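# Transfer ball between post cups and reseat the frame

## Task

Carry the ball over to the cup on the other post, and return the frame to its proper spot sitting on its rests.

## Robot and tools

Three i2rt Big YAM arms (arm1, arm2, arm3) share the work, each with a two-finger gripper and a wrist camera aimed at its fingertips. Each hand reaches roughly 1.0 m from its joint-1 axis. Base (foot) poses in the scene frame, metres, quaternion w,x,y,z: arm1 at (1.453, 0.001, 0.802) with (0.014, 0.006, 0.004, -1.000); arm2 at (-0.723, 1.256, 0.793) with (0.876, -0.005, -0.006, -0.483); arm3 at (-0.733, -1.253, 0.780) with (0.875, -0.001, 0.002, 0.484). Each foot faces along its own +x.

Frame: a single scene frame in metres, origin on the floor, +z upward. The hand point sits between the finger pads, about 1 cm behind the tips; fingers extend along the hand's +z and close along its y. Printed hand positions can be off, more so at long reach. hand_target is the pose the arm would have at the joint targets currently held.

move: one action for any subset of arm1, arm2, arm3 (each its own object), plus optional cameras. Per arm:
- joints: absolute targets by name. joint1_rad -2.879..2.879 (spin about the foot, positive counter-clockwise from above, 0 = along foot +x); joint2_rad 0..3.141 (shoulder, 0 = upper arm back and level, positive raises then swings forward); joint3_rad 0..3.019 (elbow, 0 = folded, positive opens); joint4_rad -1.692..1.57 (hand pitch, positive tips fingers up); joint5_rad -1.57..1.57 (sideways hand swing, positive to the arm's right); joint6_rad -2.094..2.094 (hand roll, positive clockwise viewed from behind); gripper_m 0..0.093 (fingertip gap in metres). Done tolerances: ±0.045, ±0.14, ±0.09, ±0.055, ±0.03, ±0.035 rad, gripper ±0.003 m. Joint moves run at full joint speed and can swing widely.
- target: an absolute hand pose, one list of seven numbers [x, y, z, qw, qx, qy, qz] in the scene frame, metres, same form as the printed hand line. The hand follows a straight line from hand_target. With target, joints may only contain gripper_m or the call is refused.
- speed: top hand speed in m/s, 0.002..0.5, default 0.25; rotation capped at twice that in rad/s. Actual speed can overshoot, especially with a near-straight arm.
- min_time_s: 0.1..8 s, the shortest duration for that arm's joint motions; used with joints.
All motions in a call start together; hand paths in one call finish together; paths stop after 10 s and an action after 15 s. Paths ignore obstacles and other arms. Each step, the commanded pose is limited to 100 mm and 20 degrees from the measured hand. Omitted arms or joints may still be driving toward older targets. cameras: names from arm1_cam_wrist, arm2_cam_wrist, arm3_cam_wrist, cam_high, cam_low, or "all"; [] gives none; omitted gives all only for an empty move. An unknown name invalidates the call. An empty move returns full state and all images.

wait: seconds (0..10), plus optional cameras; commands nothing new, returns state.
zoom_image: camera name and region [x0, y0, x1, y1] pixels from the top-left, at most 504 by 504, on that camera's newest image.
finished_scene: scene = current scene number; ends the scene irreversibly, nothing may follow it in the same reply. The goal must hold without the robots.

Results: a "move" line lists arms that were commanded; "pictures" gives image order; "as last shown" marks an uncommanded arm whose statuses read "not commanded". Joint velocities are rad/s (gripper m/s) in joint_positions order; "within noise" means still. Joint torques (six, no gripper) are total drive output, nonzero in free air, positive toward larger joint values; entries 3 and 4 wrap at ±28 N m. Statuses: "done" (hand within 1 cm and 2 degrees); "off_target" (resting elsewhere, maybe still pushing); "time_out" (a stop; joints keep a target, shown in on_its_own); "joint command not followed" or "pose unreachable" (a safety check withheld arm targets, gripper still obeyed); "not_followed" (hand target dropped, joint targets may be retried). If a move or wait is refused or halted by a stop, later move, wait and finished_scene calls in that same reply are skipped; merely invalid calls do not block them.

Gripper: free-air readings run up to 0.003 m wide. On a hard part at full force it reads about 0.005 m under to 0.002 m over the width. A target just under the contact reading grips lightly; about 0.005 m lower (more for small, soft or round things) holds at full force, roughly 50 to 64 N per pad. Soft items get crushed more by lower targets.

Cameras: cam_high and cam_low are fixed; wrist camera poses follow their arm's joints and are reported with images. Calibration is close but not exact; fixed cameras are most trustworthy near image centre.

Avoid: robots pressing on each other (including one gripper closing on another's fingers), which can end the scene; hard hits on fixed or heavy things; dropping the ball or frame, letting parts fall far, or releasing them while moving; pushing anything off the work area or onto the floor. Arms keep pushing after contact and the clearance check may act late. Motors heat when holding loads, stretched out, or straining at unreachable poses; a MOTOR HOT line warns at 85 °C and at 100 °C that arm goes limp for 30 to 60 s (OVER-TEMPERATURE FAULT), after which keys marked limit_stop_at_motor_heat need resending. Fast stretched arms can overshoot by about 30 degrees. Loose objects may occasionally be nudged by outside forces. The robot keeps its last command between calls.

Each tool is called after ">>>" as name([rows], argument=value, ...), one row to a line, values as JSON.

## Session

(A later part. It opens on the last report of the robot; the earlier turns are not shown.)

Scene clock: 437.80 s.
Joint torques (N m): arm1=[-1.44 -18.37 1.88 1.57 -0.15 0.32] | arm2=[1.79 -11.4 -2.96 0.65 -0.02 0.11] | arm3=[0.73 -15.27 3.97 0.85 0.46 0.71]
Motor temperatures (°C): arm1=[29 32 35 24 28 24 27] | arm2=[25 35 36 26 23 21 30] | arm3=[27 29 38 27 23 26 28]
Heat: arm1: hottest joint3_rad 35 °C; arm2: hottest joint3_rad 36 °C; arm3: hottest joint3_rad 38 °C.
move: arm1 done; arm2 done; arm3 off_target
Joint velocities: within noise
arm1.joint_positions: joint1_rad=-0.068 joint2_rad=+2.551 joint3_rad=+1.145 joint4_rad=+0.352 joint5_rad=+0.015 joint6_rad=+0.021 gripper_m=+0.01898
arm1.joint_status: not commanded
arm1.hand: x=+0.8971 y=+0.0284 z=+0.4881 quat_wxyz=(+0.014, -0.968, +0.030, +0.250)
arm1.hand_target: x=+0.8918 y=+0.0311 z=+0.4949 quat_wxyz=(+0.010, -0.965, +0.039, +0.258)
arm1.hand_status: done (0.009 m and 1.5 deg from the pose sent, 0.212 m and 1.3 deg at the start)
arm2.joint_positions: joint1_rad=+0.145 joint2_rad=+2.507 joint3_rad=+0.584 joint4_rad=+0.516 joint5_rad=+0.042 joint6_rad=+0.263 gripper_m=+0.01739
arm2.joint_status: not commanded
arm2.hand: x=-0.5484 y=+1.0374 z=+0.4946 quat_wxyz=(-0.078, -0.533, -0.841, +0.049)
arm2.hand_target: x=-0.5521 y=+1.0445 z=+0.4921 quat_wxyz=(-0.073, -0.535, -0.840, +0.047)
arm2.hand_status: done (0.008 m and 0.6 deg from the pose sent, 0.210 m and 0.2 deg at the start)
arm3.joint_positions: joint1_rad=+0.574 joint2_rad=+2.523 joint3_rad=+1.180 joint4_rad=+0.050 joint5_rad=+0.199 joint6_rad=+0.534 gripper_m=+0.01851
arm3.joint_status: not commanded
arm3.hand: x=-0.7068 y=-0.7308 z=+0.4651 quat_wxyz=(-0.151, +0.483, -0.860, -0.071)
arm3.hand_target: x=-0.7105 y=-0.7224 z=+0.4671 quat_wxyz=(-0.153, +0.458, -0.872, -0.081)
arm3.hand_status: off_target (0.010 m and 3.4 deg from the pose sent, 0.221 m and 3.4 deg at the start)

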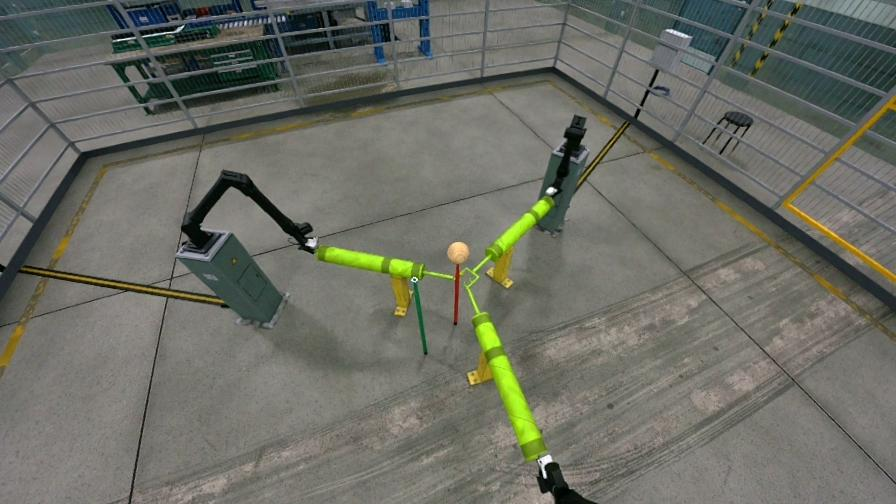

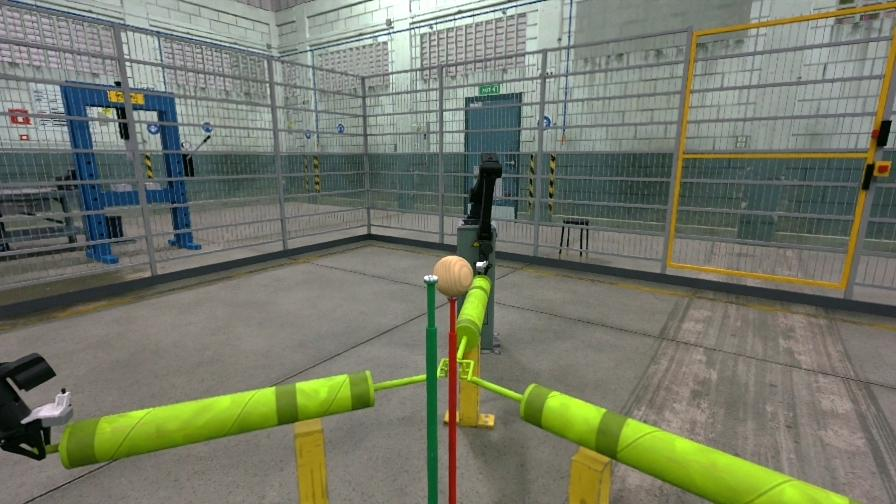

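>>> move(arm1={"target":[0.8860,0.0395,0.471,0.0104,-0.9651,0.0387,0.2586],"speed":0.05}, arm2={"target":[-0.5565,1.0525,0.465,0.0735,0.5353,0.8402,-0.0469],"speed":0.05}, arm3={"target":[-0.7150,-0.7140,0.442,0.1537,-0.4577,0.8720,0.0807],"speed":0.05})

>>> move(arm1={"target":[0.8840,0.0405,0.452,0.0104,-0.9651,0.0387,0.2586],"speed":0.04}, arm2={"target":[-0.5570,1.0525,0.446,0.0735,0.5353,0.8402,-0.0469],"speed":0.04}, arm3={"target":[-0.7155,-0.7130,0.424,0.1537,-0.4577,0.8720,0.0807],"speed":0.04}, cameras=["cam_high","cam_low"])

>>> zoom_image(camera="cam_low", region=[200, 240, 700, 504])

Scene clock: 449.37 s.
Joint torques (N m): arm1=[-1.9 -18.43 2.09 1.66 -0.37 0.26] | arm2=[1.79 -11.16 -3.3 0.7 0.04 0.11] | arm3=[0.67 -15.33 4.14 0.98 0.62 0.7]
Motor temperatures (°C): arm1=[29 34 33 24 28 24 27] | arm2=[25 35 34 26 23 22 30] | arm3=[27 29 36 27 23 26 28]
Heat: arm1: hottest joint2_rad 34 °C; arm2: hottest joint2_rad 35 °C; arm3: hottest joint3_rad 36 °C.
move: arm1 done; arm2 done; arm3 off_target
Joint velocities: within noise
arm1.joint_positions: joint1_rad=-0.079 joint2_rad=+2.611 joint3_rad=+1.199 joint4_rad=+0.359 joint5_rad=+0.012 joint6_rad=+0.012 gripper_m=+0.01898
arm1.joint_status: not commanded
arm1.hand: x=+0.8913 y=+0.0347 z=+0.4662 quat_wxyz=(+0.015, -0.967, +0.031, +0.251)
arm1.hand_target: x=+0.8861 y=+0.0395 z=+0.4710 quat_wxyz=(+0.011, -0.965, +0.039, +0.259)
arm1.hand_status: done (0.009 m and 1.4 deg from the pose sent, 0.023 m and 1.5 deg at the start)
arm2.joint_positions: joint1_rad=+0.153 joint2_rad=+2.608 joint3_rad=+0.616 joint4_rad=+0.585 joint5_rad=+0.042 joint6_rad=+0.271 gripper_m=+0.01739
arm2.joint_status: not commanded
arm2.hand: x=-0.5521 y=+1.0450 z=+0.4688 quat_wxyz=(-0.079, -0.533, -0.841, +0.048)
arm2.hand_target: x=-0.5566 y=+1.0525 z=+0.4652 quat_wxyz=(-0.073, -0.535, -0.840, +0.047)
arm2.hand_status: done (0.009 m and 0.7 deg from the pose sent, 0.034 m and 0.7 deg at the start)
arm3.joint_positions: joint1_rad=+0.583 joint2_rad=+2.588 joint3_rad=+1.241 joint4_rad=+0.050 joint5_rad=+0.198 joint6_rad=+0.544 gripper_m=+0.01851
arm3.joint_status: not commanded
arm3.hand: x=-0.7120 y=-0.7231 z=+0.4416 quat_wxyz=(-0.149, +0.483, -0.860, -0.071)
arm3.hand_target: x=-0.7150 y=-0.7143 z=+0.4421 quat_wxyz=(-0.153, +0.458, -0.872, -0.081)
arm3.hand_status: off_target (0.010 m and 3.4 deg from the pose sent, 0.030 m and 3.4 deg at the start)
pictures: none

Scene clock: 450.33 s.
Joint torques (N m): arm1=[-1.96 -17.49 2.91 1.73 -0.37 0.25] | arm2=[1.61 -9.99 -2.66 0.77 0.03 0.1] | arm3=[0.38 -14.33 4.92 1.14 0.32 0.69]
Motor temperatures (°C): arm1=[29 34 33 24 28 24 27] | arm2=[25 34 34 26 23 22 30] | arm3=[27 30 36 27 23 26 28]
Heat: arm1: hottest joint2_rad 34 °C; arm2: hottest joint2_rad 34 °C; arm3: hottest joint3_rad 36 °C.
move: arm1 done; arm2 off_target; arm3 off_target
Joint velocities: within noise
arm1.joint_positions: joint1_rad=-0.079 joint2_rad=+2.648 joint3_rad=+1.227 joint4_rad=+0.368 joint5_rad=+0.012 joint6_rad=+0.012 gripper_m=+0.01898
arm1.joint_status: not commanded
arm1.hand: x=+0.8903 y=+0.0350 z=+0.4522 quat_wxyz=(+0.015, -0.967, +0.031, +0.251)
arm1.hand_target: x=+0.8843 y=+0.0406 z=+0.4521 quat_wxyz=(+0.011, -0.965, +0.039, +0.258)
arm1.hand_status: done (0.008 m and 1.4 deg from the pose sent, 0.017 m and 1.4 deg at the start)
arm2.joint_positions: joint1_rad=+0.154 joint2_rad=+2.654 joint3_rad=+0.644 joint4_rad=+0.606 joint5_rad=+0.042 joint6_rad=+0.272 gripper_m=+0.01739
arm2.joint_status: not commanded
arm2.hand: x=-0.5520 y=+1.0449 z=+0.4549 quat_wxyz=(-0.080, -0.533, -0.841, +0.048)
arm2.hand_target: x=-0.5571 y=+1.0524 z=+0.4464 quat_wxyz=(-0.073, -0.535, -0.840, +0.047)
arm2.hand_status: off_target (0.013 m and 0.8 deg from the pose sent, 0.024 m and 0.7 deg at the start)
arm3.joint_positions: joint1_rad=+0.587 joint2_rad=+2.620 joint3_rad=+1.263 joint4_rad=+0.059 joint5_rad=+0.205 joint6_rad=+0.546 gripper_m=+0.01851
arm3.joint_status: not commanded
arm3.hand: x=-0.7130 y=-0.7226 z=+0.4296 quat_wxyz=(-0.152, +0.483, -0.859, -0.070)
arm3.hand_target: x=-0.7155 y=-0.7133 z=+0.4243 quat_wxyz=(-0.153, +0.458, -0.872, -0.081)
arm3.hand_status: off_target (0.011 m and 3.5 deg from the pose sent, 0.021 m and 3.4 deg at the start)

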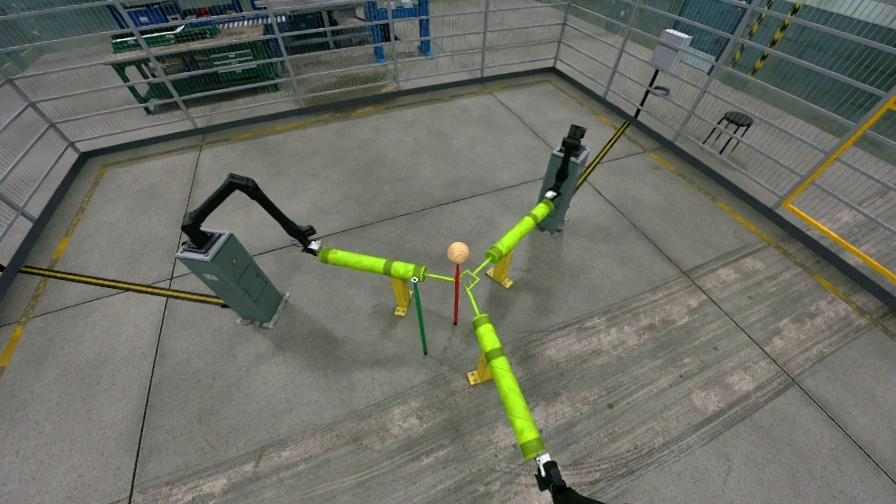

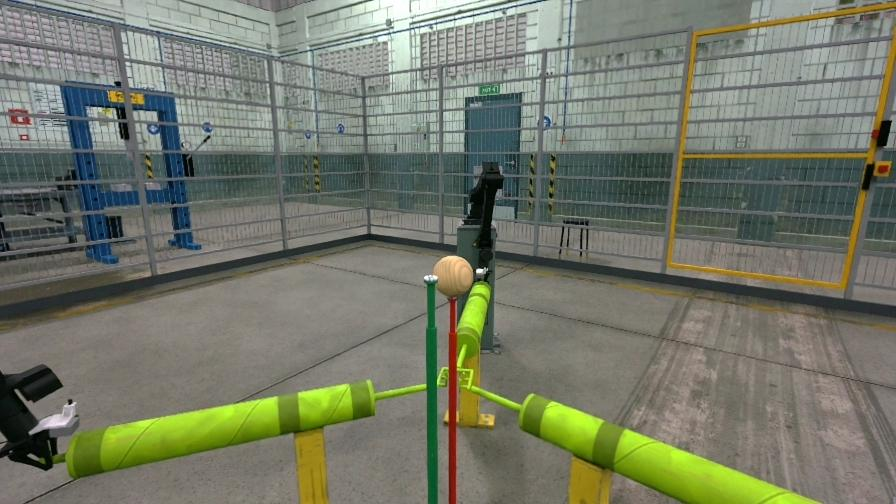

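Scaled by 1.008 from the camera's image (finer frame: 1280x720).

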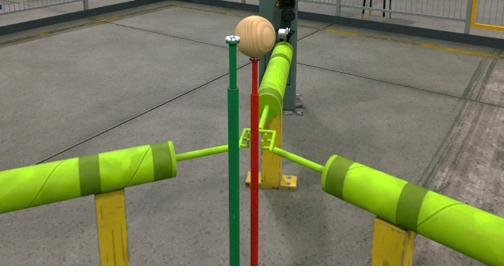

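>>> move(arm1={"joints":{"gripper_m":0.08}}, arm2={"joints":{"gripper_m":0.08}}, arm3={"joints":{"gripper_m":0.08}})

>>> move(arm1={"target":[0.95,0.037,0.58,0.0104,-0.9651,0.0387,0.2586],"speed":0.15}, arm2={"target":[-0.566,1.072,0.6,0.0735,0.5353,0.8402,-0.0469],"speed":0.15}, arm3={"target":[-0.743,-0.753,0.57,0.1537,-0.4577,0.8720,0.0807],"speed":0.15}, cameras=["cam_high","cam_low"])

Scene clock: 456.07 s.
Joint torques (N m): arm1=[-1.9 -17.55 2.88 1.73 -0.1 0.25] | arm2=[1.55 -10.58 -2.71 0.72 0.02 0.1] | arm3=[0.38 -14.51 4.26 1.14 0.32 0.1]
Motor temperatures (°C): arm1=[29 34 33 24 28 24 27] | arm2=[25 34 34 26 23 21 30] | arm3=[27 30 35 27 23 26 28]
Heat: arm1: hottest joint2_rad 34 °C; arm2: hottest joint2_rad 34 °C; arm3: hottest joint3_rad 35 °C.
move: arm1 done; arm2 done; arm3 done
Joint velocities: within noise
arm1.joint_positions: joint1_rad=-0.080 joint2_rad=+2.648 joint3_rad=+1.227 joint4_rad=+0.368 joint5_rad=+0.004 joint6_rad=+0.012 gripper_m=+0.07990
arm1.joint_status: all done
arm1.hand: x=+0.8900 y=+0.0339 z=+0.4523 quat_wxyz=(+0.011, -0.967, +0.030, +0.251)
arm1.hand_target: x=+0.8841 y=+0.0405 z=+0.4522 quat_wxyz=(+0.011, -0.965, +0.039, +0.259)
arm1.hand_status: not commanded
arm2.joint_positions: joint1_rad=+0.154 joint2_rad=+2.662 joint3_rad=+0.644 joint4_rad=+0.607 joint5_rad=+0.042 joint6_rad=+0.272 gripper_m=+0.07992
arm2.joint_status: all done
arm2.hand: x=-0.5543 y=+1.0475 z=+0.4530 quat_wxyz=(-0.077, -0.533, -0.841, +0.048)
arm2.hand_target: x=-0.5572 y=+1.0525 z=+0.4464 quat_wxyz=(-0.073, -0.535, -0.840, +0.047)
arm2.hand_status: not commanded
arm3.joint_positions: joint1_rad=+0.587 joint2_rad=+2.621 joint3_rad=+1.272 joint4_rad=+0.059 joint5_rad=+0.205 joint6_rad=+0.594 gripper_m=+0.07994
arm3.joint_status: all done
arm3.hand: x=-0.7131 y=-0.7178 z=+0.4301 quat_wxyz=(-0.152, +0.462, -0.871, -0.077)
arm3.hand_target: x=-0.7155 y=-0.7132 z=+0.4244 quat_wxyz=(-0.153, +0.458, -0.872, -0.081)
arm3.hand_status: not commanded
pictures: none

Scene clock: 457.83 s.
Joint torques (N m): arm1=[-2.02 -16.44 1.72 1.07 -0.1 0.21] | arm2=[2.02 -10.81 -1.87 -0.08 0.02 0.13] | arm3=[0.91 -15.21 3.44 0.49 0.39 0.11]
Motor temperatures (°C): arm1=[29 34 32 24 28 24 27] | arm2=[25 34 34 26 23 21 30] | arm3=[27 30 34 27 23 26 27]
Heat: arm1: hottest joint2_rad 34 °C; arm2: hottest joint2_rad 34 °C; arm3: hottest joint3_rad 34 °C.
move: arm1 done; arm2 done; arm3 done
Joint velocities: within noise
arm1.joint_positions: joint1_rad=-0.082 joint2_rad=+2.291 joint3_rad=+0.870 joint4_rad=+0.382 joint5_rad=+0.002 joint6_rad=+0.012 gripper_m=+0.07990
arm1.joint_status: not commanded
arm1.hand: x=+0.9510 y=+0.0306 z=+0.5748 quat_wxyz=(+0.011, -0.966, +0.031, +0.257)
arm1.hand_target: x=+0.9501 y=+0.0369 z=+0.5798 quat_wxyz=(+0.010, -0.965, +0.039, +0.259)
arm1.hand_status: done (0.008 m and 0.9 deg from the pose sent, 0.141 m and 1.4 deg at the start)
arm2.joint_positions: joint1_rad=+0.173 joint2_rad=+2.106 joint3_rad=+0.355 joint4_rad=+0.344 joint5_rad=+0.045 joint6_rad=+0.293 gripper_m=+0.07992
arm2.joint_status: not commanded
arm2.hand: x=-0.5637 y=+1.0660 z=+0.5981 quat_wxyz=(-0.079, -0.534, -0.841, +0.048)
arm2.hand_target: x=-0.5661 y=+1.0719 z=+0.5999 quat_wxyz=(-0.074, -0.535, -0.840, +0.047)
arm2.hand_status: done (0.007 m and 0.7 deg from the pose sent, 0.149 m and 0.5 deg at the start)
arm3.joint_positions: joint1_rad=+0.649 joint2_rad=+2.249 joint3_rad=+0.998 joint4_rad=-0.050 joint5_rad=+0.223 joint6_rad=+0.660 gripper_m=+0.07994
arm3.joint_status: not commanded
arm3.hand: x=-0.7397 y=-0.7549 z=+0.5632 quat_wxyz=(-0.153, +0.460, -0.871, -0.078)
arm3.hand_target: x=-0.7430 y=-0.7529 z=+0.5700 quat_wxyz=(-0.154, +0.458, -0.872, -0.081)
arm3.hand_status: done (0.008 m and 0.4 deg from the pose sent, 0.147 m and 0.7 deg at the start)

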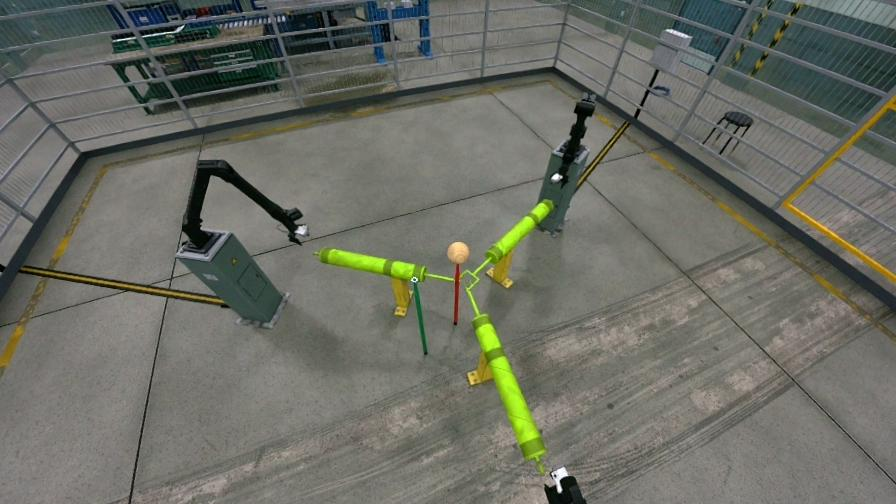

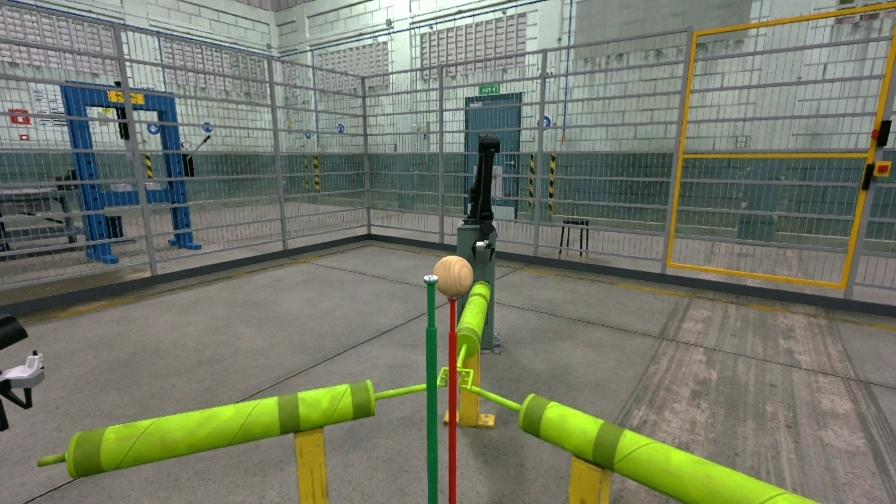

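>>> finished_scene(scene=2)

The scene is finished: the task was done.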